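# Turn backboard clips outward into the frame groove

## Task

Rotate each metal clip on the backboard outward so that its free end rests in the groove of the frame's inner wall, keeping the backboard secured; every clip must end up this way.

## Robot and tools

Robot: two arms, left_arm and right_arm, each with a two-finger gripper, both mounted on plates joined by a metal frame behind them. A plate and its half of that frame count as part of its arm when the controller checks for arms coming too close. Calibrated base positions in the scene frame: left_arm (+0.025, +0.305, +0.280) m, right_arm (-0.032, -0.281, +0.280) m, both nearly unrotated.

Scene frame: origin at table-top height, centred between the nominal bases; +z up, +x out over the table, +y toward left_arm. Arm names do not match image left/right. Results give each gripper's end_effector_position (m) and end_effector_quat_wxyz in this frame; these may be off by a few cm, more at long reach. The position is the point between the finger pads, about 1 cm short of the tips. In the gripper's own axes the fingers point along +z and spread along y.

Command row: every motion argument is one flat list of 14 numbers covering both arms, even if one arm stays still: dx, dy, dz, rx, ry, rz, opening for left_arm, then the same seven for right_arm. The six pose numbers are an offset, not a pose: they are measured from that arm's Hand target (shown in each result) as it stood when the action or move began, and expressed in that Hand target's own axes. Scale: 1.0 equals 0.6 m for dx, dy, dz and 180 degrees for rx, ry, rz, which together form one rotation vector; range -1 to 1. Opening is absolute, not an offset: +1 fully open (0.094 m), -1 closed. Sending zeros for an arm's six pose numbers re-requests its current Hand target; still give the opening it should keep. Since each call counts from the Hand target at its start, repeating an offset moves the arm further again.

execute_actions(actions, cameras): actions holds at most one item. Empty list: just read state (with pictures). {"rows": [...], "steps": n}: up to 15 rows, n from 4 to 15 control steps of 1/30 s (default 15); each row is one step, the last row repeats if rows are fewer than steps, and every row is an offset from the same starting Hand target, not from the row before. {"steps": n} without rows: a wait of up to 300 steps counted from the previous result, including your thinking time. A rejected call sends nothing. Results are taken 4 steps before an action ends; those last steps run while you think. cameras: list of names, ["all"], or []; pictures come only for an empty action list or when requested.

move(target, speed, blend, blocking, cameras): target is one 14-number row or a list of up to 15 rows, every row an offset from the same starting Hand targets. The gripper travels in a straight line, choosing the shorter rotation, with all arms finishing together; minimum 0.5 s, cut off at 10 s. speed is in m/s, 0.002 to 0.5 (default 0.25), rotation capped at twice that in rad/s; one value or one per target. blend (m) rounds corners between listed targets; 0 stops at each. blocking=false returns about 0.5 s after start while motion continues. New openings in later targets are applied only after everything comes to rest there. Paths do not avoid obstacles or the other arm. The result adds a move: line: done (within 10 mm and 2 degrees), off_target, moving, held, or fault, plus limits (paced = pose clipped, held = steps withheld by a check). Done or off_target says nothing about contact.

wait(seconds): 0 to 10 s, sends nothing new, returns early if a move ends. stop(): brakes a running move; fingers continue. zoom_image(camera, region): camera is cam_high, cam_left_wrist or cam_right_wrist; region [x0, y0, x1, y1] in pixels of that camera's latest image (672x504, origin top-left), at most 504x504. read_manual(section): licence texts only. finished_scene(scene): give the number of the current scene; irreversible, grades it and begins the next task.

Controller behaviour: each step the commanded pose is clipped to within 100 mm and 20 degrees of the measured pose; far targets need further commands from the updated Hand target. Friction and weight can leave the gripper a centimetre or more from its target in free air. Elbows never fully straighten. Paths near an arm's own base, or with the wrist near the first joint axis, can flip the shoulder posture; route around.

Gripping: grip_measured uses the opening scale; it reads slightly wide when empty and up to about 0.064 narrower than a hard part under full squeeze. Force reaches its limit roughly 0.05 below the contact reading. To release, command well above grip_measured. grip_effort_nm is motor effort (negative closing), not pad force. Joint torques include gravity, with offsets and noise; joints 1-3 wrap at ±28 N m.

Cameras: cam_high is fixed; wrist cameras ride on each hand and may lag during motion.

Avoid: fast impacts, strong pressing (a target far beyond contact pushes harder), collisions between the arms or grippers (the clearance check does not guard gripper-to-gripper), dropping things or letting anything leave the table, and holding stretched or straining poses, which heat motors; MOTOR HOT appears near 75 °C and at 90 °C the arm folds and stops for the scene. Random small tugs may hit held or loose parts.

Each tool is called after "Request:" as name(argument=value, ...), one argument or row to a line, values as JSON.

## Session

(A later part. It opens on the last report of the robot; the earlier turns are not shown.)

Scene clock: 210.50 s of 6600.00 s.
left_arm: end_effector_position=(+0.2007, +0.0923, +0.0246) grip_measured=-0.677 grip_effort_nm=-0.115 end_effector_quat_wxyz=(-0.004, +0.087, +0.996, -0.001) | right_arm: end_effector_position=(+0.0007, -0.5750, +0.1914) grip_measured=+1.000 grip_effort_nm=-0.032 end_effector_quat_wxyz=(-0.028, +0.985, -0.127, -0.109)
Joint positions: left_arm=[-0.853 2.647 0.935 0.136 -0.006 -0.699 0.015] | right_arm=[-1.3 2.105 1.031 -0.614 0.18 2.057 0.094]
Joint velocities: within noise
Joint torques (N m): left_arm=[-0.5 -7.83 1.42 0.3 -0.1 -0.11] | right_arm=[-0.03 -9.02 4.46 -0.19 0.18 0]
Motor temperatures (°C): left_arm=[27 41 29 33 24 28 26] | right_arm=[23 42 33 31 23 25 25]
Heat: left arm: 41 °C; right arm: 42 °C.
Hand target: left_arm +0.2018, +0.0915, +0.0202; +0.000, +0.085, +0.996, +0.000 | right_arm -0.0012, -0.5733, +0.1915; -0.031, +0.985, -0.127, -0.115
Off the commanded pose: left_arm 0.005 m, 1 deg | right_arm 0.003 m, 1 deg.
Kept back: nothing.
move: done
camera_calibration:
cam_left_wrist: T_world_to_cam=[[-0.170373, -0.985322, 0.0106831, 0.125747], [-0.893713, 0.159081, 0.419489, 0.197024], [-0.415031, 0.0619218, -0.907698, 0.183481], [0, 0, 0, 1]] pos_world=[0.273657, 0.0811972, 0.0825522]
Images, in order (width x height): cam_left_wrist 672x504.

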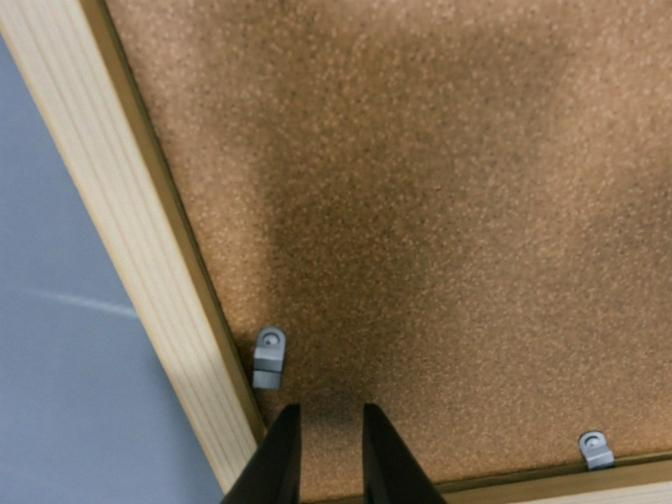

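Request:
move(
  target=[
    [-0.0071,-0.0038,-0.035,0,0,0,-0.74,0,0,0,0,0,0,1],
    [-0.0071,-0.0038,0.001,0,0,0,-0.74,0,0,0,0,0,0,1],
  ],
  speed=0.08,
  cameras=["cam_left_wrist"],
)

Request:
zoom_image(
  camera="cam_left_wrist",
  region=[180, 320, 420, 464],
)

Scene clock: 211.73 s of 6600.00 s.
left_arm: end_effector_position=(+0.2032, +0.0894, +0.0232) grip_measured=-0.737 grip_effort_nm=-0.115 end_effector_quat_wxyz=(-0.005, +0.087, +0.996, -0.001) | right_arm: end_effector_position=(+0.0007, -0.5750, +0.1914) grip_measured=+1.000 grip_effort_nm=-0.037 end_effector_quat_wxyz=(-0.028, +0.985, -0.127, -0.109)
Joint positions: left_arm=[-0.853 2.654 0.955 0.121 -0.006 -0.699 0.012] | right_arm=[-1.3 2.105 1.031 -0.614 0.18 2.057 0.094]
Joint velocities: within noise
Joint torques (N m): left_arm=[-0.18 -8.2 1.55 0.31 -0.09 -0.08] | right_arm=[-0.1 -9.06 4.29 -0.2 0.23 -0.01]
Motor temperatures (°C): left_arm=[27 40 29 33 24 28 26] | right_arm=[23 42 33 31 23 25 25]
Heat: left arm: 40 °C; right arm: 42 °C.
Hand target: left_arm +0.2056, +0.0885, +0.0196; +0.000, +0.085, +0.996, +0.000 | right_arm -0.0012, -0.5733, +0.1915; -0.031, +0.985, -0.127, -0.115
Off the commanded pose: left_arm 0.004 m, 1 deg | right_arm 0.003 m, 1 deg.
Kept back: nothing.
move: done
camera_calibration:
cam_left_wrist: T_world_to_cam=[[-0.17001, -0.985397, 0.00944814, 0.123269], [-0.893254, 0.158148, 0.420816, 0.200159], [-0.416165, 0.0631035, -0.907097, 0.183573], [0, 0, 0, 1]] pos_world=[0.276147, 0.0782304, 0.0811232]
Images, in order (width x height): cam_left_wrist 672x504.

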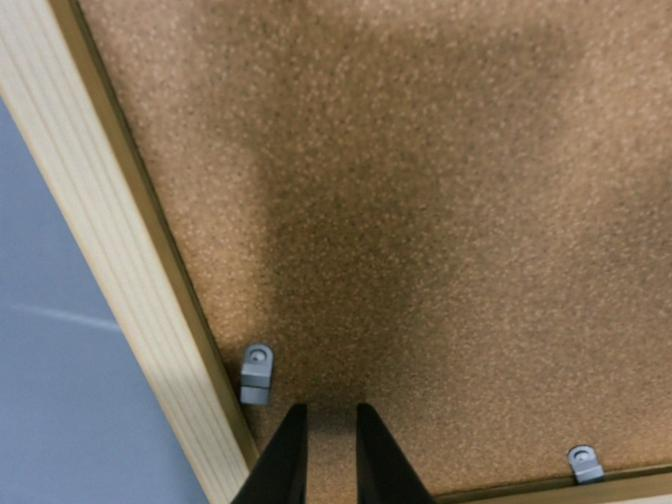

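Scaled by 2.100 from the camera's 672x504 image, which has a finer 960x720 frame.

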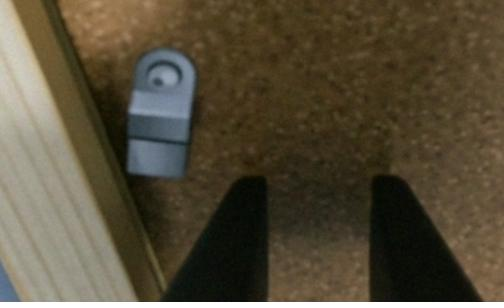

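Request:
move(
  target=[
    [-0.008,0.0,-0.035,0,0,0,-0.74,0,0,0,0,0,0,1],
    [-0.008,0.0,0.003,0,0,0,-0.74,0,0,0,0,0,0,1],
  ],
  speed=0.08,
  cameras=["cam_left_wrist"],
)

Request:
zoom_image(
  camera="cam_left_wrist",
  region=[180, 320, 420, 464],
)

Scene clock: 212.90 s of 6600.00 s.
left_arm: end_effector_position=(+0.2062, +0.0876, +0.0215) grip_measured=-0.737 grip_effort_nm=-0.115 end_effector_quat_wxyz=(-0.005, +0.085, +0.996, +0.000) | right_arm: end_effector_position=(+0.0007, -0.5750, +0.1914) grip_measured=+1.000 grip_effort_nm=-0.037 end_effector_quat_wxyz=(-0.028, +0.985, -0.127, -0.109)
Joint positions: left_arm=[-0.849 2.663 0.974 0.109 -0.006 -0.698 0.012] | right_arm=[-1.3 2.105 1.031 -0.614 0.18 2.057 0.094]
Joint velocities: within noise
Joint torques (N m): left_arm=[0.31 -8.29 1.62 0.31 -0.1 0.02] | right_arm=[-0.24 -9.03 4.29 -0.19 0.16 -0.06]
Motor temperatures (°C): left_arm=[27 40 29 33 24 28 26] | right_arm=[23 42 33 31 23 25 25]
Heat: left arm: 40 °C; right arm: 42 °C.
Hand target: left_arm +0.2103, +0.0877, +0.0178; +0.000, +0.086, +0.996, +0.000 | right_arm -0.0012, -0.5733, +0.1915; -0.031, +0.985, -0.127, -0.115
Off the commanded pose: left_arm 0.006 m, 1 deg | right_arm 0.003 m, 1 deg.
Kept back: nothing.
move: done
camera_calibration:
cam_left_wrist: T_world_to_cam=[[-0.166635, -0.98598, 0.00868495, 0.121434], [-0.893461, 0.154713, 0.421654, 0.204177], [-0.417086, 0.0625025, -0.906715, 0.183559], [0, 0, 0, 1]] pos_world=[0.27922, 0.0766698, 0.079289]
Images, in order (width x height): cam_left_wrist 672x504.

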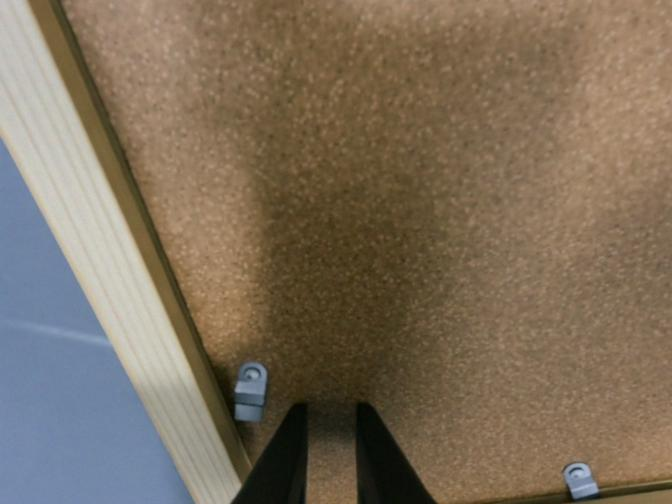

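Scaled by 2.100 from the camera's 672x504 image, which has a finer 960x720 frame.

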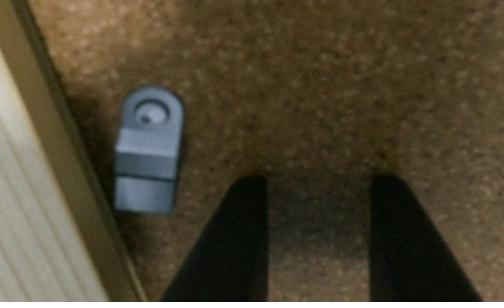

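Request:
move(
  target=[
    [0,0,-0.006,0,0,0,-0.55,0,0,0,0,0,0,1],
    [0,0,-0.006,0,0,0,-0.4,0,0,0,0,0,0,1],
  ],
  speed=0.08,
  cameras=["cam_left_wrist"],
)

Request:
zoom_image(
  camera="cam_left_wrist",
  region=[160, 320, 400, 464],
)

Scene clock: 215.03 s of 6600.00 s.
left_arm: end_effector_position=(+0.2062, +0.0873, +0.0215) grip_measured=-0.403 grip_effort_nm=0.164 end_effector_quat_wxyz=(-0.005, +0.085, +0.996, -0.001) | right_arm: end_effector_position=(+0.0007, -0.5750, +0.1914) grip_measured=+1.000 grip_effort_nm=-0.037 end_effector_quat_wxyz=(-0.028, +0.985, -0.127, -0.109)
Joint positions: left_arm=[-0.849 2.663 0.974 0.111 -0.005 -0.698 0.028] | right_arm=[-1.3 2.105 1.031 -0.614 0.18 2.057 0.094]
Joint velocities: within noise
Joint torques (N m): left_arm=[0.31 -9.54 1.06 0.24 -0.1 0.02] | right_arm=[-0.08 -8.98 4.38 -0.22 0.2 0]
Motor temperatures (°C): left_arm=[27 40 29 33 24 28 26] | right_arm=[23 42 33 31 23 25 25]
Heat: left arm: 40 °C; right arm: 42 °C.
Hand target: left_arm +0.2102, +0.0877, +0.0214; +0.000, +0.086, +0.996, +0.000 | right_arm -0.0012, -0.5733, +0.1915; -0.031, +0.985, -0.127, -0.115
Off the commanded pose: left_arm 0.004 m, 1 deg | right_arm 0.003 m, 1 deg.
Kept back: nothing.
move: done
camera_calibration:
cam_left_wrist: T_world_to_cam=[[-0.166611, -0.985969, 0.0102975, 0.121054], [-0.893407, 0.155372, 0.421525, 0.204191], [-0.41721, 0.0610306, -0.906759, 0.183747], [0, 0, 0, 1]] pos_world=[0.279256, 0.0764158, 0.0792964]
Images, in order (width x height): cam_left_wrist 672x504.

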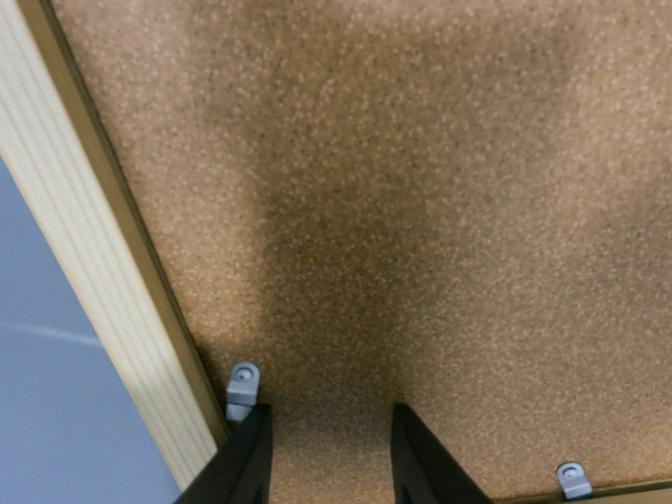

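Scaled by 2.100 from the camera's 672x504 image, which has a finer 960x720 frame.

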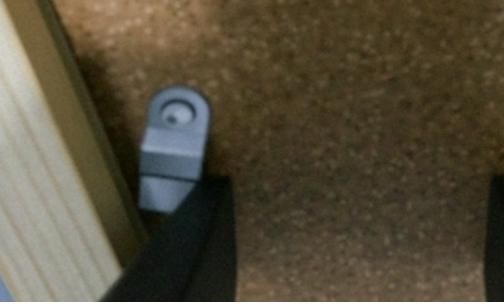

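Request:
move(
  target=[
    [0,0,0,0,0,0,-0.3,0,0,0,0,0,0,1],
    [0,0,0,0,0,0,-0.2,0,0,0,0,0,0,1],
  ],
  speed=0.08,
  cameras=["cam_left_wrist"],
)

Request:
zoom_image(
  camera="cam_left_wrist",
  region=[160, 320, 400, 464],
)

Scene clock: 217.17 s of 6600.00 s.
left_arm: end_effector_position=(+0.2066, +0.0865, +0.0215) grip_measured=-0.203 grip_effort_nm=0.168 end_effector_quat_wxyz=(-0.005, +0.085, +0.996, -0.003) | right_arm: end_effector_position=(+0.0007, -0.5750, +0.1914) grip_measured=+1.000 grip_effort_nm=-0.042 end_effector_quat_wxyz=(-0.028, +0.985, -0.127, -0.109)
Joint positions: left_arm=[-0.849 2.663 0.974 0.114 -0.003 -0.698 0.037] | right_arm=[-1.3 2.105 1.031 -0.614 0.18 2.057 0.094]
Joint velocities: within noise
Joint torques (N m): left_arm=[0.29 -9.54 1.07 0.21 -0.12 0.01] | right_arm=[0.01 -9.11 4.33 -0.2 0.2 -0.01]
Motor temperatures (°C): left_arm=[27 40 29 33 24 28 26] | right_arm=[23 42 33 31 23 25 25]
Heat: left arm: 40 °C; right arm: 42 °C.
Hand target: left_arm +0.2102, +0.0877, +0.0214; +0.000, +0.086, +0.996, +0.000 | right_arm -0.0012, -0.5733, +0.1915; -0.031, +0.985, -0.127, -0.115
Off the commanded pose: left_arm 0.004 m, 1 deg | right_arm 0.003 m, 1 deg.
Kept back: nothing.
move: done
camera_calibration:
cam_left_wrist: T_world_to_cam=[[-0.166575, -0.985938, 0.0133869, 0.120271], [-0.89398, 0.156739, 0.4198, 0.204704], [-0.415995, 0.0579608, -0.907518, 0.183989], [0, 0, 0, 1]] pos_world=[0.279574, 0.0758306, 0.0794282]
Images, in order (width x height): cam_left_wrist 672x504.

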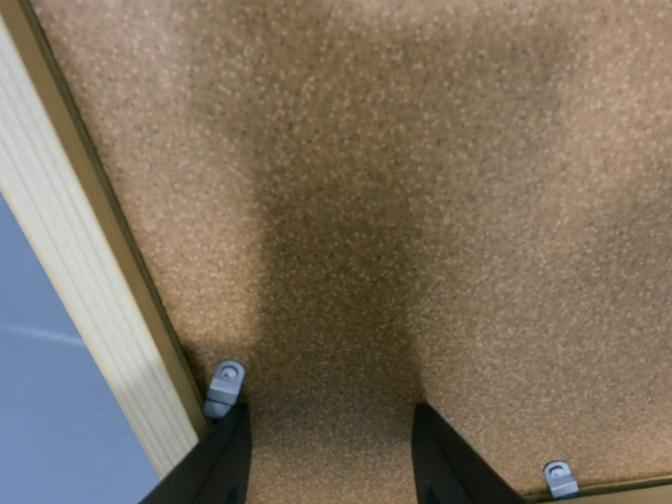

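Scaled by 2.100 from the camera's 672x504 image, which has a finer 960x720 frame.

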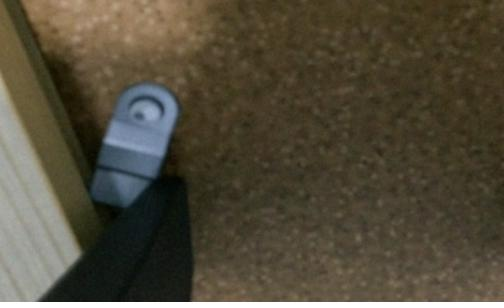

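Request:
move(
  target=[
    [0,0,0,0,0,0,-0.1,0,0,0,0,0,0,1],
    [0,0,0,0,0,0,0.0,0,0,0,0,0,0,1],
  ],
  speed=0.08,
  cameras=["cam_left_wrist"],
)

Request:
zoom_image(
  camera="cam_left_wrist",
  region=[140, 320, 380, 464],
)

Scene clock: 219.30 s of 6600.00 s.
left_arm: end_effector_position=(+0.2067, +0.0854, +0.0215) grip_measured=-0.003 grip_effort_nm=0.173 end_effector_quat_wxyz=(-0.005, +0.085, +0.996, -0.005) | right_arm: end_effector_position=(+0.0007, -0.5750, +0.1914) grip_measured=+1.000 grip_effort_nm=-0.037 end_effector_quat_wxyz=(-0.028, +0.985, -0.127, -0.109)
Joint positions: left_arm=[-0.849 2.663 0.974 0.117 0 -0.698 0.047] | right_arm=[-1.3 2.105 1.031 -0.614 0.18 2.057 0.094]
Joint velocities: within noise
Joint torques (N m): left_arm=[0.29 -9.55 1.06 0.19 -0.15 0.02] | right_arm=[-0.05 -9.05 4.18 -0.2 0.19 -0.01]
Motor temperatures (°C): left_arm=[27 40 29 33 24 28 26] | right_arm=[23 42 33 31 23 25 25]
Heat: left arm: 40 °C; right arm: 42 °C.
Hand target: left_arm +0.2102, +0.0877, +0.0214; +0.000, +0.085, +0.996, +0.000 | right_arm -0.0012, -0.5733, +0.1915; -0.031, +0.985, -0.127, -0.115
Off the commanded pose: left_arm 0.004 m, 1 deg | right_arm 0.003 m, 1 deg.
Kept back: nothing.
move: done
camera_calibration:
cam_left_wrist: T_world_to_cam=[[-0.16652, -0.98587, 0.0182244, 0.119132], [-0.893818, 0.158725, 0.419399, 0.204746], [-0.416366, 0.053549, -0.907619, 0.184545], [0, 0, 0, 1]] pos_world=[0.279682, 0.0750678, 0.0794554]
Images, in order (width x height): cam_left_wrist 672x504.

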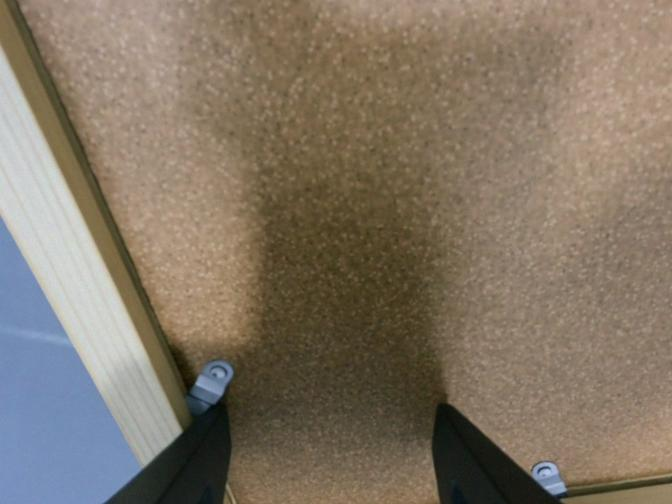

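Scaled by 2.100 from the camera's 672x504 image, which has a finer 960x720 frame.

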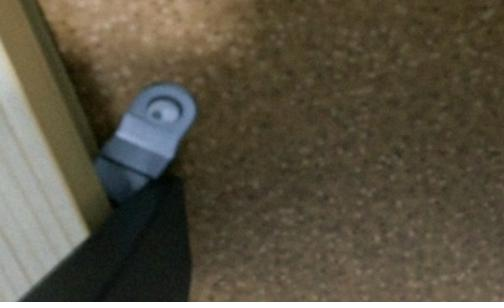

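Request:
move(
  target=[
    [0,0,0,0,0,0,0.1,0,0,0,0,0,0,1],
    [0,0,0,0,0,0,0.2,0,0,0,0,0,0,1],
  ],
  speed=0.08,
  cameras=["cam_left_wrist"],
)

Request:
zoom_image(
  camera="cam_left_wrist",
  region=[120, 320, 360, 464],
)

Scene clock: 221.43 s of 6600.00 s.
left_arm: end_effector_position=(+0.2070, +0.0834, +0.0216) grip_measured=+0.197 grip_effort_nm=0.173 end_effector_quat_wxyz=(-0.005, +0.085, +0.996, -0.009) | right_arm: end_effector_position=(+0.0007, -0.5750, +0.1914) grip_measured=+1.000 grip_effort_nm=-0.037 end_effector_quat_wxyz=(-0.028, +0.985, -0.127, -0.109)
Joint positions: left_arm=[-0.849 2.662 0.976 0.12 0.006 -0.698 0.056] | right_arm=[-1.3 2.105 1.031 -0.614 0.18 2.057 0.094]
Joint velocities: within noise
Joint torques (N m): left_arm=[0.31 -9.54 0.94 0.18 -0.22 0.01] | right_arm=[-0.1 -9.06 4.26 -0.17 0.19 0.01]
Motor temperatures (°C): left_arm=[27 40 29 33 24 28 26] | right_arm=[23 42 33 30 23 25 25]
Heat: left arm: 40 °C; right arm: 42 °C.
Hand target: left_arm +0.2103, +0.0876, +0.0214; +0.000, +0.085, +0.996, +0.000 | right_arm -0.0012, -0.5733, +0.1915; -0.031, +0.985, -0.127, -0.115
Off the commanded pose: left_arm 0.005 m, 1 deg | right_arm 0.003 m, 1 deg.
Kept back: nothing.
move: done
camera_calibration:
cam_left_wrist: T_world_to_cam=[[-0.166446, -0.985713, 0.0257938, 0.117024], [-0.893336, 0.161818, 0.419243, 0.204954], [-0.417427, 0.0467389, -0.907507, 0.185752], [0, 0, 0, 1]] pos_world=[0.280109, 0.0735048, 0.0796272]
Images, in order (width x height): cam_left_wrist 672x504.

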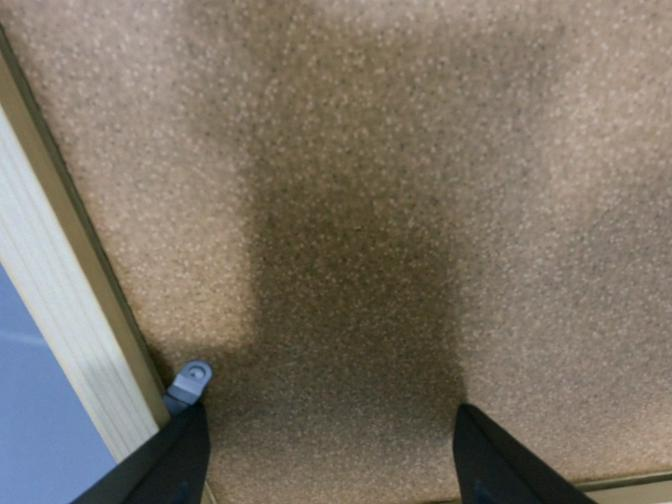

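Scaled by 2.100 from the camera's 672x504 image, which has a finer 960x720 frame.

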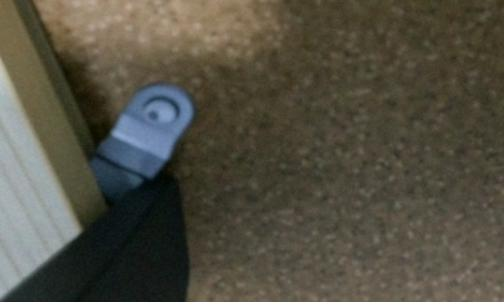

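Request:
move(
  target=[
    [0,-0.003,0.0,0,0,0,-0.1,0,0,0,0,0,0,1],
    [0,0,-0.06,0,0,0,-0.45,0,0,0,0,0,0,1],
    [-0.0265,0.034,-0.0643,0,0,0.444,-0.45,0,0,0,0,0,0,1],
  ],
  speed=[0.1,0.1,0.4],
  cameras=["cam_left_wrist"],
)

Request:
zoom_image(
  camera="cam_left_wrist",
  region=[240, 280, 480, 424],
)

Scene clock: 226.80 s of 6600.00 s.
left_arm: end_effector_position=(+0.2277, +0.1045, +0.0538) grip_measured=-0.447 grip_effort_nm=-0.110 end_effector_quat_wxyz=(-0.001, +0.704, +0.710, +0.001) | right_arm: end_effector_position=(+0.0007, -0.5750, +0.1914) grip_measured=+1.000 grip_effort_nm=-0.027 end_effector_quat_wxyz=(-0.028, +0.985, -0.127, -0.109)
Joint positions: left_arm=[-0.76 2.531 0.917 0.042 -0.015 0.781 0.026] | right_arm=[-1.3 2.105 1.031 -0.614 0.18 2.057 0.094]
Joint velocities: within noise
Joint torques (N m): left_arm=[0.32 -11.69 0.69 0.08 0.01 0.04] | right_arm=[-0.02 -8.96 4.36 -0.19 0.17 0]
Motor temperatures (°C): left_arm=[27 41 29 33 24 28 26] | right_arm=[23 42 33 30 23 25 25]
Heat: left arm: 41 °C; right arm: 42 °C.
Hand target: left_arm +0.2295, +0.1050, +0.0601; +0.001, +0.705, +0.709, +0.000 | right_arm -0.0012, -0.5733, +0.1915; -0.031, +0.985, -0.127, -0.115
Off the commanded pose: left_arm 0.006 m, 0 deg | right_arm 0.003 m, 1 deg.
Kept back: nothing.
move: done
camera_calibration:
cam_left_wrist: T_world_to_cam=[[-0.999903, -0.0121226, 0.00691564, 0.229449], [-0.00817587, 0.910375, 0.413703, -0.0729246], [-0.011311, 0.413606, -0.910386, 0.091941], [0, 0, 0, 1]] pos_world=[0.22987, 0.0311429, 0.112284]
Images, in order (width x height): cam_left_wrist 672x504.

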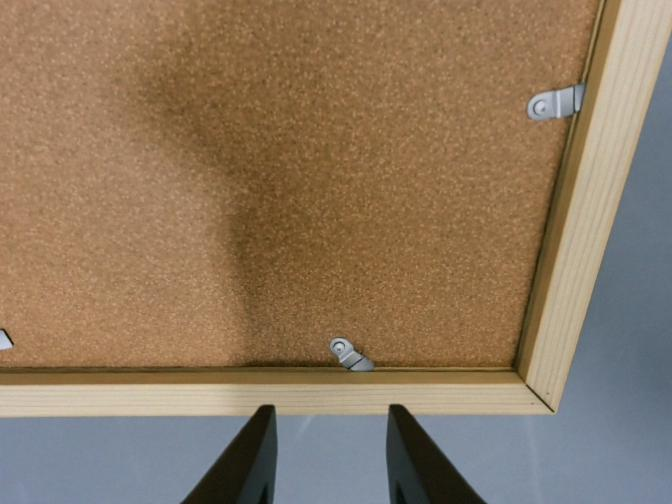

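Scaled by 2.100 from the camera's 672x504 image, which has a finer 960x720 frame.

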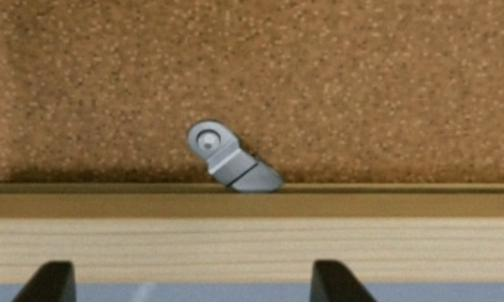

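Request:
move(
  target=[-0.0033,-0.0033,0.052,0,0,0,-0.45,0,0,0,0,0,0,1],
  speed=0.1,
  cameras=["cam_left_wrist"],
)

Scene clock: 227.97 s of 6600.00 s.
left_arm: end_effector_position=(+0.2247, +0.1070, +0.0322) grip_measured=-0.447 grip_effort_nm=-0.110 end_effector_quat_wxyz=(-0.006, +0.705, +0.709, +0.001) | right_arm: end_effector_position=(+0.0007, -0.5750, +0.1914) grip_measured=+1.000 grip_effort_nm=-0.032 end_effector_quat_wxyz=(-0.028, +0.985, -0.127, -0.109)
Joint positions: left_arm=[-0.76 2.618 0.949 0.085 -0.015 0.784 0.026] | right_arm=[-1.3 2.105 1.031 -0.614 0.18 2.057 0.094]
Joint velocities: within noise
Joint torques (N m): left_arm=[-0.35 -8.23 1.98 0.3 0 -0.06] | right_arm=[-0.02 -9.16 4.22 -0.19 0.18 -0.01]
Motor temperatures (°C): left_arm=[27 41 29 33 24 28 26] | right_arm=[23 42 33 30 23 25 25]
Heat: left arm: 41 °C; right arm: 42 °C.
Hand target: left_arm +0.2276, +0.1030, +0.0289; +0.001, +0.705, +0.709, +0.000 | right_arm -0.0012, -0.5733, +0.1915; -0.031, +0.985, -0.127, -0.115
Off the commanded pose: left_arm 0.006 m, 1 deg | right_arm 0.003 m, 1 deg.
Kept back: nothing.
move: done
camera_calibration:
cam_left_wrist: T_world_to_cam=[[-0.999852, -0.00938586, 0.0144391, 0.226079], [-0.00244323, 0.90726, 0.420564, -0.0675229], [-0.0170474, 0.420466, -0.907148, 0.0716519], [0, 0, 0, 1]] pos_world=[0.227102, 0.0332556, 0.0901322]
Images, in order (width x height): cam_left_wrist 672x504.

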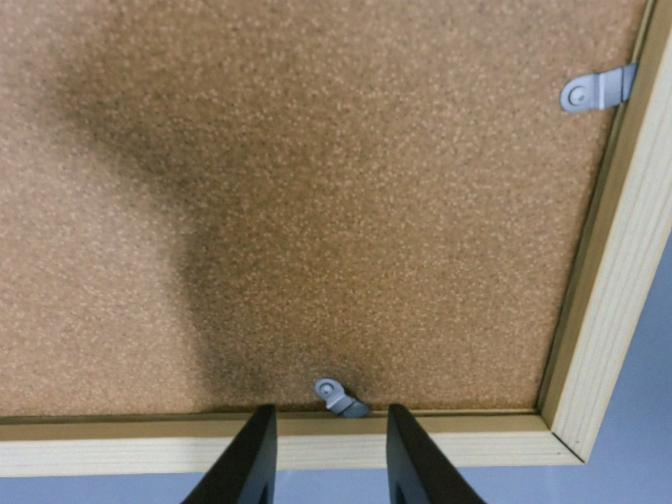

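Request:
move(
  target=[
    [-0.0085,0.0035,-0.03,0,0,0,-0.45,0,0,0,0,0,0,1],
    [-0.0067,0.0025,0.007,0,0,0,-0.45,0,0,0,0,0,0,1],
  ],
  speed=0.1,
  cameras=["cam_left_wrist"],
)

Scene clock: 229.10 s of 6600.00 s.
left_arm: end_effector_position=(+0.2289, +0.1014, +0.0283) grip_measured=-0.447 grip_effort_nm=-0.110 end_effector_quat_wxyz=(-0.002, +0.706, +0.708, +0.001) | right_arm: end_effector_position=(+0.0007, -0.5750, +0.1914) grip_measured=+1.000 grip_effort_nm=-0.037 end_effector_quat_wxyz=(-0.028, +0.985, -0.127, -0.109)
Joint positions: left_arm=[-0.764 2.636 0.979 0.082 -0.015 0.783 0.026] | right_arm=[-1.3 2.105 1.031 -0.614 0.18 2.057 0.094]
Joint velocities: within noise
Joint torques (N m): left_arm=[-0.51 -8.31 1.66 0.31 0.01 -0.09] | right_arm=[-0.06 -9.02 4.34 -0.23 0.18 0.01]
Motor temperatures (°C): left_arm=[27 41 29 33 24 28 26] | right_arm=[23 42 33 30 23 25 25]
Heat: left arm: 41 °C; right arm: 42 °C.
Hand target: left_arm +0.2290, +0.0991, +0.0246; +0.000, +0.705, +0.709, +0.000 | right_arm -0.0012, -0.5733, +0.1915; -0.031, +0.985, -0.127, -0.115
Off the commanded pose: left_arm 0.004 m, 0 deg | right_arm 0.003 m, 1 deg.
Kept back: nothing.
move: done
camera_calibration:
cam_left_wrist: T_world_to_cam=[[-0.999934, -0.0067548, 0.00930002, 0.230221], [-0.00227532, 0.909414, 0.415886, -0.0608611], [-0.0112668, 0.415837, -0.909369, 0.0697921], [0, 0, 0, 1]] pos_world=[0.230854, 0.0278809, 0.086637]
Images, in order (width x height): cam_left_wrist 672x504.

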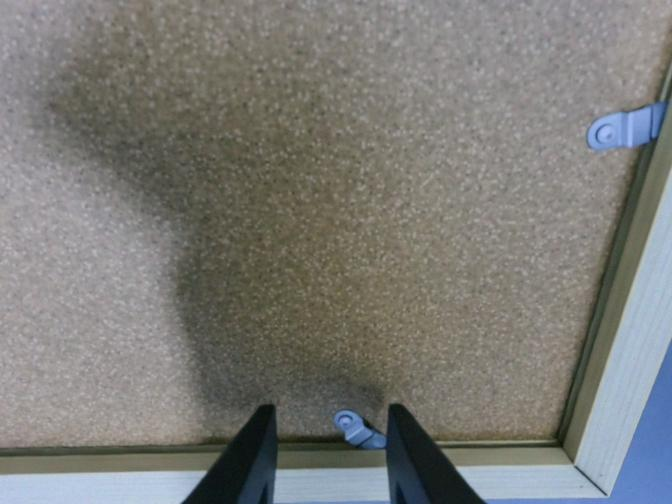

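Request:
move(
  target=[0.0003,-0.005,0.0105,0,0,0,-0.36,0,0,0,0,0,0,1],
  speed=0.06,
  cameras=["cam_left_wrist"],
)

Request:
zoom_image(
  camera="cam_left_wrist",
  region=[220, 360, 460, 504],
)

Scene clock: 230.13 s of 6600.00 s.
left_arm: end_effector_position=(+0.2251, +0.1029, +0.0224) grip_measured=-0.363 grip_effort_nm=0.159 end_effector_quat_wxyz=(-0.004, +0.706, +0.708, +0.001) | right_arm: end_effector_position=(+0.0007, -0.5750, +0.1914) grip_measured=+1.000 grip_effort_nm=-0.037 end_effector_quat_wxyz=(-0.028, +0.985, -0.127, -0.109)
Joint positions: left_arm=[-0.769 2.659 0.979 0.1 -0.015 0.779 0.03] | right_arm=[-1.3 2.105 1.031 -0.614 0.18 2.057 0.094]
Joint velocities: within noise
Joint torques (N m): left_arm=[-0.64 -8.12 1.8 0.32 0 -0.12] | right_arm=[-0.08 -9.1 4.27 -0.2 0.17 -0.04]
Motor temperatures (°C): left_arm=[27 40 29 33 24 28 26] | right_arm=[23 42 33 30 23 25 25]
Heat: left arm: 40 °C; right arm: 42 °C.
Hand target: left_arm +0.2259, +0.0993, +0.0183; +0.000, +0.705, +0.709, +0.000 | right_arm -0.0012, -0.5733, +0.1915; -0.031, +0.985, -0.127, -0.115
Off the commanded pose: left_arm 0.006 m, 1 deg | right_arm 0.003 m, 1 deg.
Kept back: nothing.
move: done
camera_calibration:
cam_left_wrist: T_world_to_cam=[[-0.999908, -0.00596615, 0.0121656, 0.226328], [-0.000326438, 0.90819, 0.418557, -0.0601813], [-0.0135458, 0.418515, -0.908109, 0.0639477], [0, 0, 0, 1]] pos_world=[0.227154, 0.0292433, 0.0805074]
Images, in order (width x height): cam_left_wrist 672x504.

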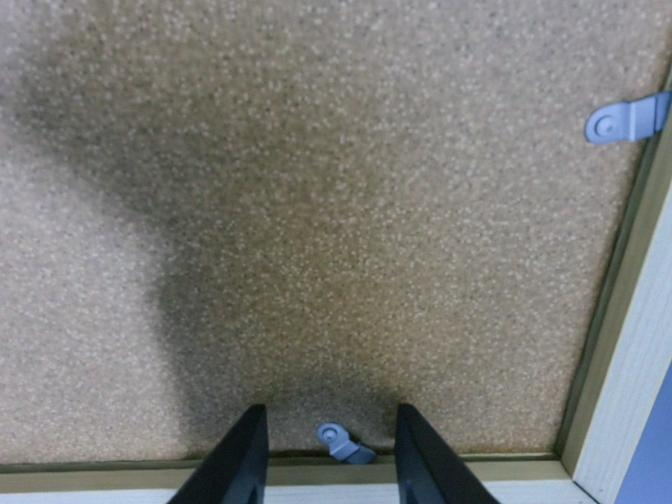

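Scaled by 2.100 from the camera's 672x504 image, which has a finer 960x720 frame.

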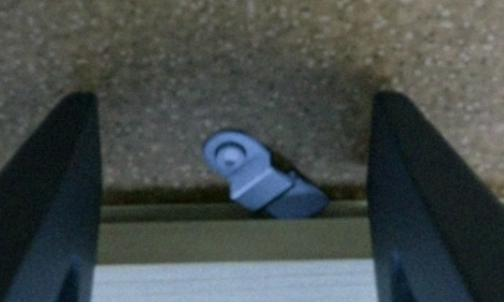

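Request:
execute_actions(
  actions=[
    {"rows":[[0,0,0,0,0,0,-0.5,0,0,0,0,0,0,1]],"steps":15},
  ],
)

Request:
execute_actions(
  actions=[
    {"rows":[[0,0,0,0,0,0,-0.62,0,0,0,0,0,0,1]],"steps":15},
  ],
  cameras=["cam_left_wrist"],
)

Scene clock: 231.37 s of 6600.00 s.
left_arm: end_effector_position=(+0.2255, +0.1025, +0.0224) grip_measured=-0.497 grip_effort_nm=-0.115 end_effector_quat_wxyz=(-0.003, +0.706, +0.708, +0.001) | right_arm: end_effector_position=(+0.0007, -0.5750, +0.1914) grip_measured=+1.000 grip_effort_nm=-0.027 end_effector_quat_wxyz=(-0.028, +0.985, -0.127, -0.109)
Joint positions: left_arm=[-0.769 2.659 0.979 0.102 -0.015 0.778 0.024] | right_arm=[-1.3 2.105 1.031 -0.614 0.18 2.057 0.094]
Joint velocities: within noise
Joint torques (N m): left_arm=[-0.62 -8.12 1.81 0.31 0.01 -0.1] | right_arm=[-0.02 -9.01 4.27 -0.18 0.23 -0.02]
Motor temperatures (°C): left_arm=[27 40 29 33 24 28 26] | right_arm=[23 42 33 30 23 25 25]
Heat: left arm: 40 °C; right arm: 42 °C.
Hand target: left_arm +0.2259, +0.0993, +0.0183; +0.000, +0.705, +0.709, +0.000 | right_arm -0.0012, -0.5733, +0.1915; -0.031, +0.985, -0.127, -0.115
Steps of this call (1-26: nothing new was sent; 27-37: this action's first 11). Readings (end_effector_position of left_arm | right_arm):
27: (+0.2255, +0.1025, +0.0224) | (+0.0007, -0.5750, +0.1914)
28: (+0.2255, +0.1025, +0.0224) | (+0.0007, -0.5750, +0.1914)
30: (+0.2255, +0.1025, +0.0224) | (+0.0007, -0.5750, +0.1914)
34: (+0.2255, +0.1025, +0.0224) | (+0.0007, -0.5750, +0.1914)
37: the state above

Scene clock: 231.87 s of 6600.00 s.
left_arm: end_effector_position=(+0.2255, +0.1025, +0.0224) grip_measured=-0.617 grip_effort_nm=-0.110 end_effector_quat_wxyz=(-0.003, +0.706, +0.708, +0.001) | right_arm: end_effector_position=(+0.0007, -0.5750, +0.1914) grip_measured=+1.000 grip_effort_nm=-0.032 end_effector_quat_wxyz=(-0.028, +0.985, -0.127, -0.109)
Joint positions: left_arm=[-0.769 2.659 0.979 0.102 -0.015 0.778 0.018] | right_arm=[-1.3 2.105 1.031 -0.614 0.18 2.057 0.094]
Joint velocities: within noise
Joint torques (N m): left_arm=[-0.64 -8.12 1.81 0.3 0.01 -0.11] | right_arm=[0.05 -9.18 4.31 -0.2 0.21 0]
Motor temperatures (°C): left_arm=[27 40 29 33 24 28 26] | right_arm=[23 42 33 30 23 25 25]
Heat: left arm: 40 °C; right arm: 42 °C.
Hand target: left_arm +0.2259, +0.0993, +0.0183; +0.000, +0.705, +0.709, +0.000 | right_arm -0.0012, -0.5733, +0.1915; -0.031, +0.985, -0.127, -0.115
Off your previous action's commanded pose at its last step (step 4 of this call): left_arm 0.005 m, 0 deg | right_arm 0.003 m, 1 deg.
Steps of this call (1-4: your previous action's last 4; 5-15: this action's first 11). Readings (end_effector_position of left_arm | right_arm):
5: (+0.2255, +0.1025, +0.0224) | (+0.0007, -0.5750, +0.1914)
6: (+0.2255, +0.1025, +0.0224) | (+0.0007, -0.5750, +0.1914)
8: (+0.2255, +0.1025, +0.0224) | (+0.0007, -0.5750, +0.1914)
12: (+0.2255, +0.1025, +0.0224) | (+0.0007, -0.5750, +0.1914)
15: the state above
camera_calibration:
cam_left_wrist: T_world_to_cam=[[-0.999922, -0.00674206, 0.0105589, 0.226845], [-0.00172383, 0.908867, 0.417083, -0.0595335], [-0.0124086, 0.417032, -0.908807, 0.0640291], [0, 0, 0, 1]] pos_world=[0.227519, 0.0289353, 0.0806253]
Images, in order (width x height): cam_left_wrist 672x504.

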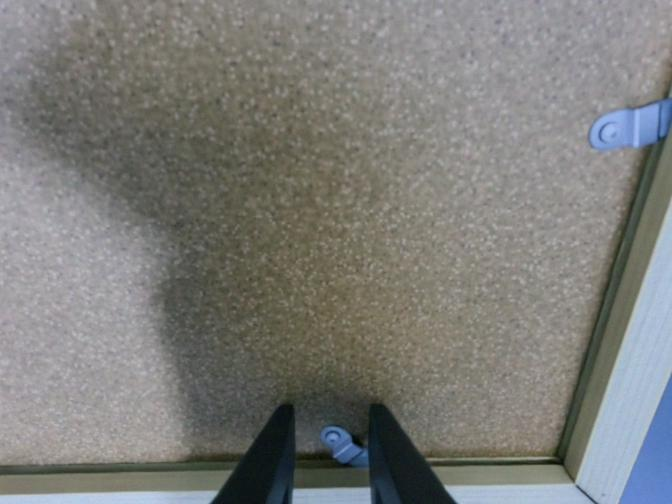

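Request:
execute_actions(
  actions=[
    {"rows":[[0,0,0,0,0,0,-0.70,0,0,0,0,0,0,1],[0,0,0,0,0,0,-0.70,0,0,0,0,0,0,1],[0,0,0,0,0,0,-0.70,0,0,0,0,0,0,1],[0,0,0,0,0,0,-0.75,0,0,0,0,0,0,1]],"steps":15},
  ],
)

Request:
execute_actions(
  actions=[
    {"rows":[[0,0,0,0,0,0,-0.8,0,0,0,0,0,0,1],[0,0,0,0,0,0,-0.8,0,0,0,0,0,0,1],[0,0,0,0,0,0,-0.8,0,0,0,0,0,0,1],[0,0,0,0,0,0,-0.8,0,0,0,0,0,0,1],[0,0,0,0,0,0,-0.84,0,0,0,0,0,0,1]],"steps":15},
  ],
  cameras=["cam_left_wrist"],
)

Request:
zoom_image(
  camera="cam_left_wrist",
  region=[240, 384, 420, 504],
)

Scene clock: 232.50 s of 6600.00 s.
left_arm: end_effector_position=(+0.2256, +0.1024, +0.0224) grip_measured=-0.747 grip_effort_nm=-0.115 end_effector_quat_wxyz=(-0.003, +0.706, +0.708, +0.001) | right_arm: end_effector_position=(+0.0007, -0.5750, +0.1914) grip_measured=+1.000 grip_effort_nm=-0.032 end_effector_quat_wxyz=(-0.028, +0.985, -0.127, -0.109)
Joint positions: left_arm=[-0.769 2.659 0.979 0.102 -0.015 0.778 0.012] | right_arm=[-1.3 2.105 1.031 -0.614 0.18 2.057 0.094]
Joint velocities: within noise
Joint torques (N m): left_arm=[-0.64 -8.12 1.8 0.3 0.01 -0.11] | right_arm=[-0.16 -9.01 4.31 -0.18 0.24 -0.01]
Motor temperatures (°C): left_arm=[27 40 29 33 24 28 26] | right_arm=[23 42 33 30 23 25 25]
Heat: left arm: 40 °C; right arm: 42 °C.
Hand target: left_arm +0.2259, +0.0993, +0.0183; +0.000, +0.705, +0.709, +0.000 | right_arm -0.0012, -0.5733, +0.1915; -0.031, +0.985, -0.127, -0.115
Off your previous action's commanded pose at its last step (step 4 of this call): left_arm 0.005 m, 0 deg | right_arm 0.003 m, 1 deg.
Steps of this call (1-4: your previous action's last 4; 5-8: nothing new was sent; 9-19: this action's first 11). Readings (end_effector_position of left_arm | right_arm):
9: (+0.2256, +0.1024, +0.0224) | (+0.0007, -0.5750, +0.1914)
10: (+0.2256, +0.1024, +0.0224) | (+0.0007, -0.5750, +0.1914)
12: (+0.2256, +0.1024, +0.0224) | (+0.0007, -0.5750, +0.1914)
16: (+0.2256, +0.1024, +0.0224) | (+0.0007, -0.5750, +0.1914)
19: the state above

Scene clock: 233.00 s of 6600.00 s.
left_arm: end_effector_position=(+0.2254, +0.1022, +0.0224) grip_measured=-0.837 grip_effort_nm=-0.115 end_effector_quat_wxyz=(-0.003, +0.706, +0.709, +0.000) | right_arm: end_effector_position=(+0.0007, -0.5750, +0.1914) grip_measured=+1.000 grip_effort_nm=-0.037 end_effector_quat_wxyz=(-0.028, +0.985, -0.127, -0.109)
Joint positions: left_arm=[-0.769 2.659 0.979 0.102 -0.013 0.778 0.008] | right_arm=[-1.3 2.105 1.031 -0.614 0.18 2.057 0.094]
Joint velocities: within noise
Joint torques (N m): left_arm=[-0.72 -8.12 1.81 0.3 -0.01 -0.1] | right_arm=[-0.29 -9.11 4.36 -0.17 0.2 -0.01]
Motor temperatures (°C): left_arm=[27 40 29 33 24 28 26] | right_arm=[23 42 33 30 23 25 25]
Heat: left arm: 40 °C; right arm: 42 °C.
Hand target: left_arm +0.2259, +0.0992, +0.0183; +0.000, +0.705, +0.709, +0.000 | right_arm -0.0012, -0.5733, +0.1915; -0.031, +0.985, -0.127, -0.115
Off your previous action's commanded pose at its last step (step 4 of this call): left_arm 0.005 m, 0 deg | right_arm 0.003 m, 1 deg.
Steps of this call (1-4: your previous action's last 4; 5-15: this action's first 11). Readings (end_effector_position of left_arm | right_arm):
5: (+0.2255, +0.1024, +0.0224) | (+0.0007, -0.5750, +0.1914)
6: (+0.2255, +0.1023, +0.0224) | (+0.0007, -0.5750, +0.1914)
8: (+0.2255, +0.1023, +0.0224) | (+0.0007, -0.5750, +0.1914)
12: (+0.2254, +0.1022, +0.0224) | (+0.0007, -0.5750, +0.1914)
15: the state above
camera_calibration:
cam_left_wrist: T_world_to_cam=[[-0.999907, -0.00712252, 0.0116533, 0.22668], [-0.00163502, 0.909538, 0.415618, -0.0593104], [-0.0135594, 0.415561, -0.909464, 0.0645786], [0, 0, 0, 1]] pos_world=[0.227437, 0.0287232, 0.0807408]
Images, in order (width x height): cam_left_wrist 672x504.

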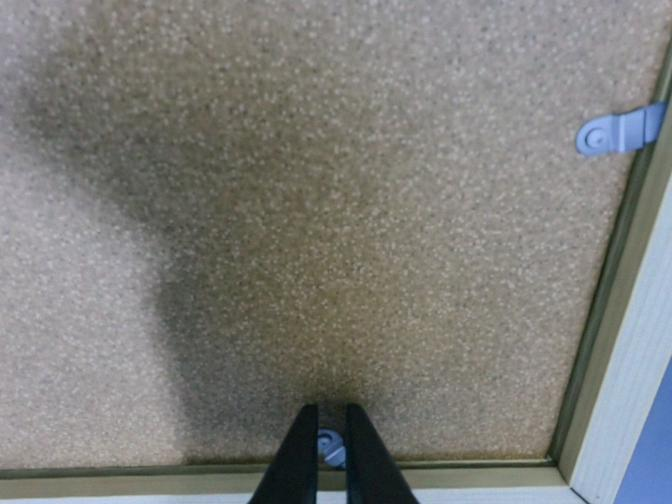

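Scaled by 2.800 from the camera's 672x504 image, which has a finer 960x720 frame.

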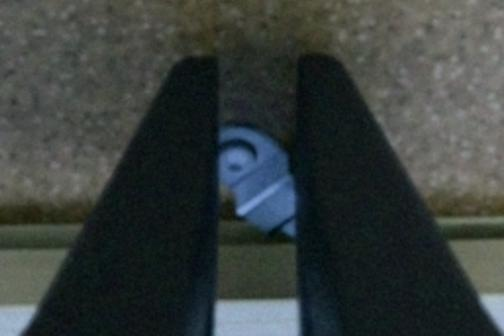

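Request:
execute_actions(
  actions=[
    {"rows":[[0,0,0,0,0,0,-0.85,0,0,0,0,0,0,1],[0,0,0,0,0,0,-0.85,0,0,0,0,0,0,1],[0,0,0,0,0,0,-0.86,0,0,0,0,0,0,1],[0,0,0,0,0,0,-0.87,0,0,0,0,0,0,1],[0,0,0,0,0,0,-0.88,0,0,0,0,0,0,1],[0,0,0,0,0,0,-0.89,0,0,0,0,0,0,1],[0,0,0,0,0,0,-0.9,0,0,0,0,0,0,1]],"steps":15},
  ],
)

Request:
execute_actions(
  actions=[
    {"rows":[[0,0,0,0,0,0,-0.92,0,0,0,0,0,0,1]],"steps":15},
  ],
  cameras=["cam_left_wrist"],
)

Request:
zoom_image(
  camera="cam_left_wrist",
  region=[240, 384, 420, 504],
)

Scene clock: 233.63 s of 6600.00 s.
left_arm: end_effector_position=(+0.2249, +0.1017, +0.0224) grip_measured=-0.897 grip_effort_nm=-0.115 end_effector_quat_wxyz=(-0.003, +0.706, +0.708, -0.001) | right_arm: end_effector_position=(+0.0007, -0.5750, +0.1914) grip_measured=+1.000 grip_effort_nm=-0.042 end_effector_quat_wxyz=(-0.028, +0.985, -0.127, -0.109)
Joint positions: left_arm=[-0.771 2.659 0.979 0.102 -0.012 0.778 0.005] | right_arm=[-1.3 2.105 1.031 -0.614 0.18 2.057 0.094]
Joint velocities: within noise
Joint torques (N m): left_arm=[-0.51 -8.13 1.8 0.29 -0.02 -0.1] | right_arm=[-0.09 -9.03 4.41 -0.2 0.19 -0.01]
Motor temperatures (°C): left_arm=[27 40 29 33 24 28 26] | right_arm=[23 42 33 30 23 25 25]
Heat: left arm: 40 °C; right arm: 42 °C.
Hand target: left_arm +0.2259, +0.0993, +0.0183; +0.000, +0.705, +0.709, +0.000 | right_arm -0.0012, -0.5733, +0.1915; -0.031, +0.985, -0.127, -0.115
Off your previous action's commanded pose at its last step (step 4 of this call): left_arm 0.005 m, 0 deg | right_arm 0.003 m, 1 deg.
Steps of this call (1-4: your previous action's last 4; 5-8: nothing new was sent; 9-19: this action's first 11). Readings (end_effector_position of left_arm | right_arm):
9: (+0.2254, +0.1022, +0.0224) | (+0.0007, -0.5750, +0.1914)
10: (+0.2253, +0.1021, +0.0224) | (+0.0007, -0.5750, +0.1914)
12: (+0.2253, +0.1021, +0.0224) | (+0.0007, -0.5750, +0.1914)
16: (+0.2251, +0.1019, +0.0224) | (+0.0007, -0.5750, +0.1914)
19: the state above

Scene clock: 234.13 s of 6600.00 s.
left_arm: end_effector_position=(+0.2247, +0.1016, +0.0224) grip_measured=-0.917 grip_effort_nm=-0.115 end_effector_quat_wxyz=(-0.003, +0.706, +0.708, -0.001) | right_arm: end_effector_position=(+0.0007, -0.5750, +0.1914) grip_measured=+1.000 grip_effort_nm=-0.037 end_effector_quat_wxyz=(-0.028, +0.985, -0.127, -0.109)
Joint positions: left_arm=[-0.771 2.659 0.979 0.102 -0.011 0.778 0.004] | right_arm=[-1.3 2.105 1.031 -0.614 0.18 2.057 0.094]
Joint velocities: within noise
Joint torques (N m): left_arm=[-0.49 -8.13 1.81 0.3 -0.03 -0.1] | right_arm=[-0.08 -9.1 4.36 -0.18 0.23 0]
Motor temperatures (°C): left_arm=[27 40 29 33 24 28 26] | right_arm=[23 42 33 30 23 25 25]
Heat: left arm: 40 °C; right arm: 42 °C.
Hand target: left_arm +0.2259, +0.0993, +0.0183; +0.000, +0.706, +0.709, +0.000 | right_arm -0.0012, -0.5733, +0.1915; -0.031, +0.985, -0.127, -0.115
Off your previous action's commanded pose at its last step (step 4 of this call): left_arm 0.005 m, 0 deg | right_arm 0.003 m, 1 deg.
Steps of this call (1-4: your previous action's last 4; 5-15: this action's first 11). Readings (end_effector_position of left_arm | right_arm):
5: (+0.2248, +0.1016, +0.0224) | (+0.0007, -0.5750, +0.1914)
6: (+0.2248, +0.1016, +0.0224) | (+0.0007, -0.5750, +0.1914)
8: (+0.2247, +0.1016, +0.0224) | (+0.0007, -0.5750, +0.1914)
12: (+0.2247, +0.1016, +0.0224) | (+0.0007, -0.5750, +0.1914)
15: the state above
camera_calibration:
cam_left_wrist: T_world_to_cam=[[-0.999902, -0.00521004, 0.0129977, 0.225826], [0.000644387, 0.910103, 0.414381, -0.059287], [-0.0139882, 0.414349, -0.910011, 0.0650693], [0, 0, 0, 1]] pos_world=[0.226752, 0.0281724, 0.0808459]
Images, in order (width x height): cam_left_wrist 672x504.

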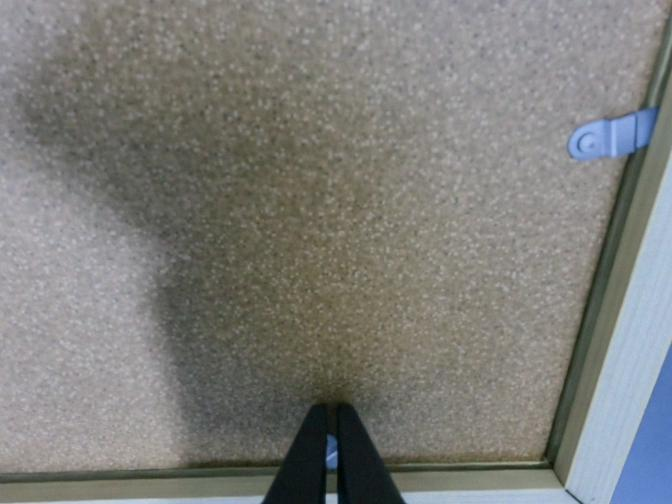

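Scaled by 2.800 from the camera's 672x504 image, which has a finer 960x720 frame.

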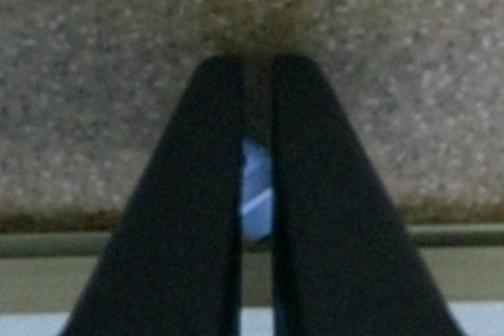

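Request:
execute_actions(
  actions=[
    {"rows":[[0,0,0,0,0,0,-0.94,0,0,0,0,0,0,1]],"steps":15},
  ],
)

Request:
execute_actions(
  actions=[
    {"rows":[[0,0,0,0,0,0,-0.96,0,0,0,0,0,0,1]],"steps":15},
  ],
  cameras=["cam_left_wrist"],
)

Request:
zoom_image(
  camera="cam_left_wrist",
  region=[240, 384, 420, 504],
)

Scene clock: 234.77 s of 6600.00 s.
left_arm: end_effector_position=(+0.2246, +0.1015, +0.0224) grip_measured=-0.937 grip_effort_nm=-0.120 end_effector_quat_wxyz=(-0.003, +0.706, +0.708, -0.002) | right_arm: end_effector_position=(+0.0007, -0.5750, +0.1914) grip_measured=+1.000 grip_effort_nm=-0.042 end_effector_quat_wxyz=(-0.028, +0.985, -0.127, -0.109)
Joint positions: left_arm=[-0.771 2.659 0.979 0.102 -0.011 0.778 0.003] | right_arm=[-1.3 2.105 1.031 -0.614 0.18 2.057 0.094]
Joint velocities: within noise
Joint torques (N m): left_arm=[-0.51 -8.1 1.78 0.3 -0.03 -0.1] | right_arm=[-0.14 -9.03 4.23 -0.19 0.22 0.02]
Motor temperatures (°C): left_arm=[27 40 29 33 24 28 26] | right_arm=[23 42 33 30 23 25 25]
Heat: left arm: 40 °C; right arm: 42 °C.
Hand target: left_arm +0.2258, +0.0993, +0.0183; +0.000, +0.706, +0.709, +0.000 | right_arm -0.0012, -0.5733, +0.1915; -0.031, +0.985, -0.127, -0.115
Off your previous action's commanded pose at its last step (step 4 of this call): left_arm 0.005 m, 0 deg | right_arm 0.003 m, 1 deg.
Steps of this call (1-4: your previous action's last 4; 5-8: nothing new was sent; 9-19: this action's first 11). Readings (end_effector_position of left_arm | right_arm):
9: (+0.2247, +0.1015, +0.0224) | (+0.0007, -0.5750, +0.1914)
10: (+0.2246, +0.1015, +0.0224) | (+0.0007, -0.5750, +0.1914)
12: (+0.2246, +0.1015, +0.0224) | (+0.0007, -0.5750, +0.1914)
16: (+0.2246, +0.1015, +0.0224) | (+0.0007, -0.5750, +0.1914)
19: the state above

Scene clock: 235.27 s of 6600.00 s.
left_arm: end_effector_position=(+0.2246, +0.1014, +0.0224) grip_measured=-0.957 grip_effort_nm=-0.115 end_effector_quat_wxyz=(-0.003, +0.706, +0.708, -0.002) | right_arm: end_effector_position=(+0.0007, -0.5750, +0.1914) grip_measured=+1.000 grip_effort_nm=-0.037 end_effector_quat_wxyz=(-0.028, +0.985, -0.127, -0.109)
Joint positions: left_arm=[-0.771 2.659 0.979 0.102 -0.01 0.778 0.002] | right_arm=[-1.3 2.105 1.031 -0.614 0.18 2.057 0.094]
Joint velocities: within noise
Joint torques (N m): left_arm=[-0.47 -8.12 1.83 0.3 -0.04 -0.11] | right_arm=[0.05 -9.06 4.23 -0.19 0.15 -0.03]
Motor temperatures (°C): left_arm=[27 40 29 33 24 28 26] | right_arm=[23 42 33 30 23 25 25]
Heat: left arm: 40 °C; right arm: 42 °C.
Hand target: left_arm +0.2259, +0.0994, +0.0183; +0.000, +0.705, +0.709, +0.000 | right_arm -0.0012, -0.5733, +0.1915; -0.031, +0.985, -0.127, -0.115
Off your previous action's commanded pose at its last step (step 4 of this call): left_arm 0.005 m, 0 deg | right_arm 0.003 m, 1 deg.
Steps of this call (1-4: your previous action's last 4; 5-15: this action's first 11). Readings (end_effector_position of left_arm | right_arm):
5: (+0.2246, +0.1015, +0.0224) | (+0.0007, -0.5750, +0.1914)
6: (+0.2246, +0.1014, +0.0224) | (+0.0007, -0.5750, +0.1914)
8: (+0.2246, +0.1014, +0.0224) | (+0.0007, -0.5750, +0.1914)
12: (+0.2246, +0.1014, +0.0224) | (+0.0007, -0.5750, +0.1914)
15: the state above
camera_calibration:
cam_left_wrist: T_world_to_cam=[[-0.999891, -0.00520602, 0.0138156, 0.225659], [0.000975167, 0.910436, 0.413648, -0.0592482], [-0.0147317, 0.413617, -0.910332, 0.0653757], [0, 0, 0, 1]] pos_world=[0.226655, 0.028076, 0.0809039]
Images, in order (width x height): cam_left_wrist 672x504.

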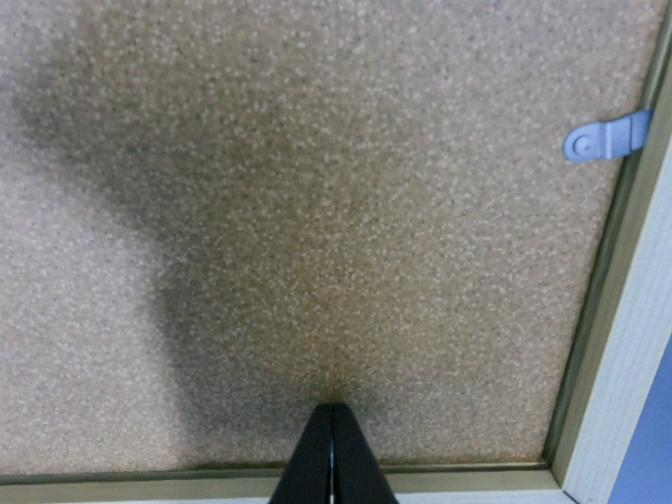

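Scaled by 2.800 from the camera's 672x504 image, which has a finer 960x720 frame.

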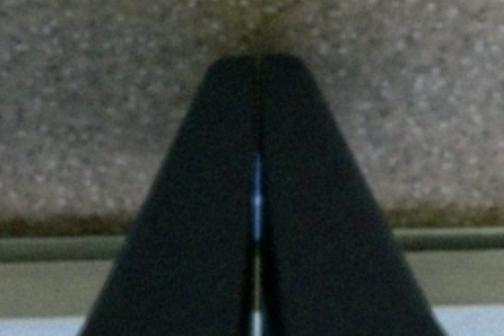

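Request:
move(
  target=[0,0,0,0,0,0,-0.5,0,0,0,0,0,0,1],
  cameras=["cam_left_wrist"],
)

Request:
zoom_image(
  camera="cam_left_wrist",
  region=[240, 384, 420, 504],
)

Scene clock: 236.20 s of 6600.00 s.
left_arm: end_effector_position=(+0.2249, +0.1016, +0.0224) grip_measured=-0.503 grip_effort_nm=0.159 end_effector_quat_wxyz=(-0.003, +0.706, +0.708, -0.001) | right_arm: end_effector_position=(+0.0007, -0.5750, +0.1914) grip_measured=+1.000 grip_effort_nm=-0.032 end_effector_quat_wxyz=(-0.028, +0.985, -0.127, -0.109)
Joint positions: left_arm=[-0.771 2.659 0.979 0.103 -0.012 0.777 0.023] | right_arm=[-1.3 2.105 1.031 -0.614 0.18 2.057 0.094]
Joint velocities: within noise
Joint torques (N m): left_arm=[-0.5 -8.12 1.83 0.3 -0.03 -0.1] | right_arm=[-0.2 -9.05 4.22 -0.18 0.21 0.01]
Motor temperatures (°C): left_arm=[27 39 29 33 24 28 26] | right_arm=[23 42 33 30 23 25 25]
Heat: left arm: 39 °C; right arm: 42 °C.
Hand target: left_arm +0.2259, +0.0992, +0.0183; +0.000, +0.705, +0.709, +0.000 | right_arm -0.0012, -0.5733, +0.1915; -0.031, +0.985, -0.127, -0.115
Off your previous action's commanded pose at its last step (step 4 of this call): left_arm 0.005 m, 0 deg | right_arm 0.003 m, 1 deg.
Off the commanded pose: left_arm 0.005 m, 0 deg | right_arm 0.003 m, 1 deg.
Kept back: nothing.
move: done
camera_calibration:
cam_left_wrist: T_world_to_cam=[[-0.99991, -0.00559571, 0.0121845, 0.226049], [-0.0000400523, 0.909992, 0.414625, -0.0591526], [-0.013408, 0.414587, -0.909911, 0.0649022], [0, 0, 0, 1]] pos_world=[0.226896, 0.0281857, 0.0808271]
Images, in order (width x height): cam_left_wrist 672x504.

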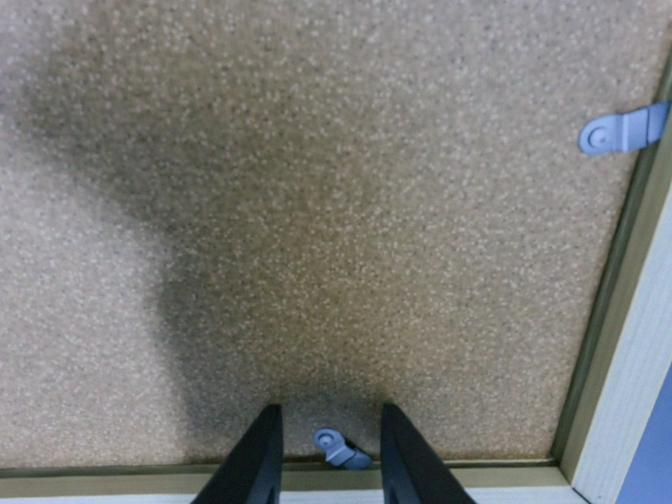

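Scaled by 2.800 from the camera's 672x504 image, which has a finer 960x720 frame.

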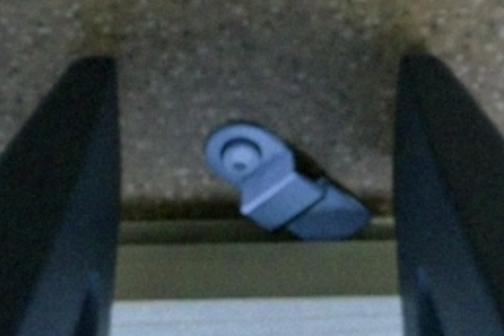

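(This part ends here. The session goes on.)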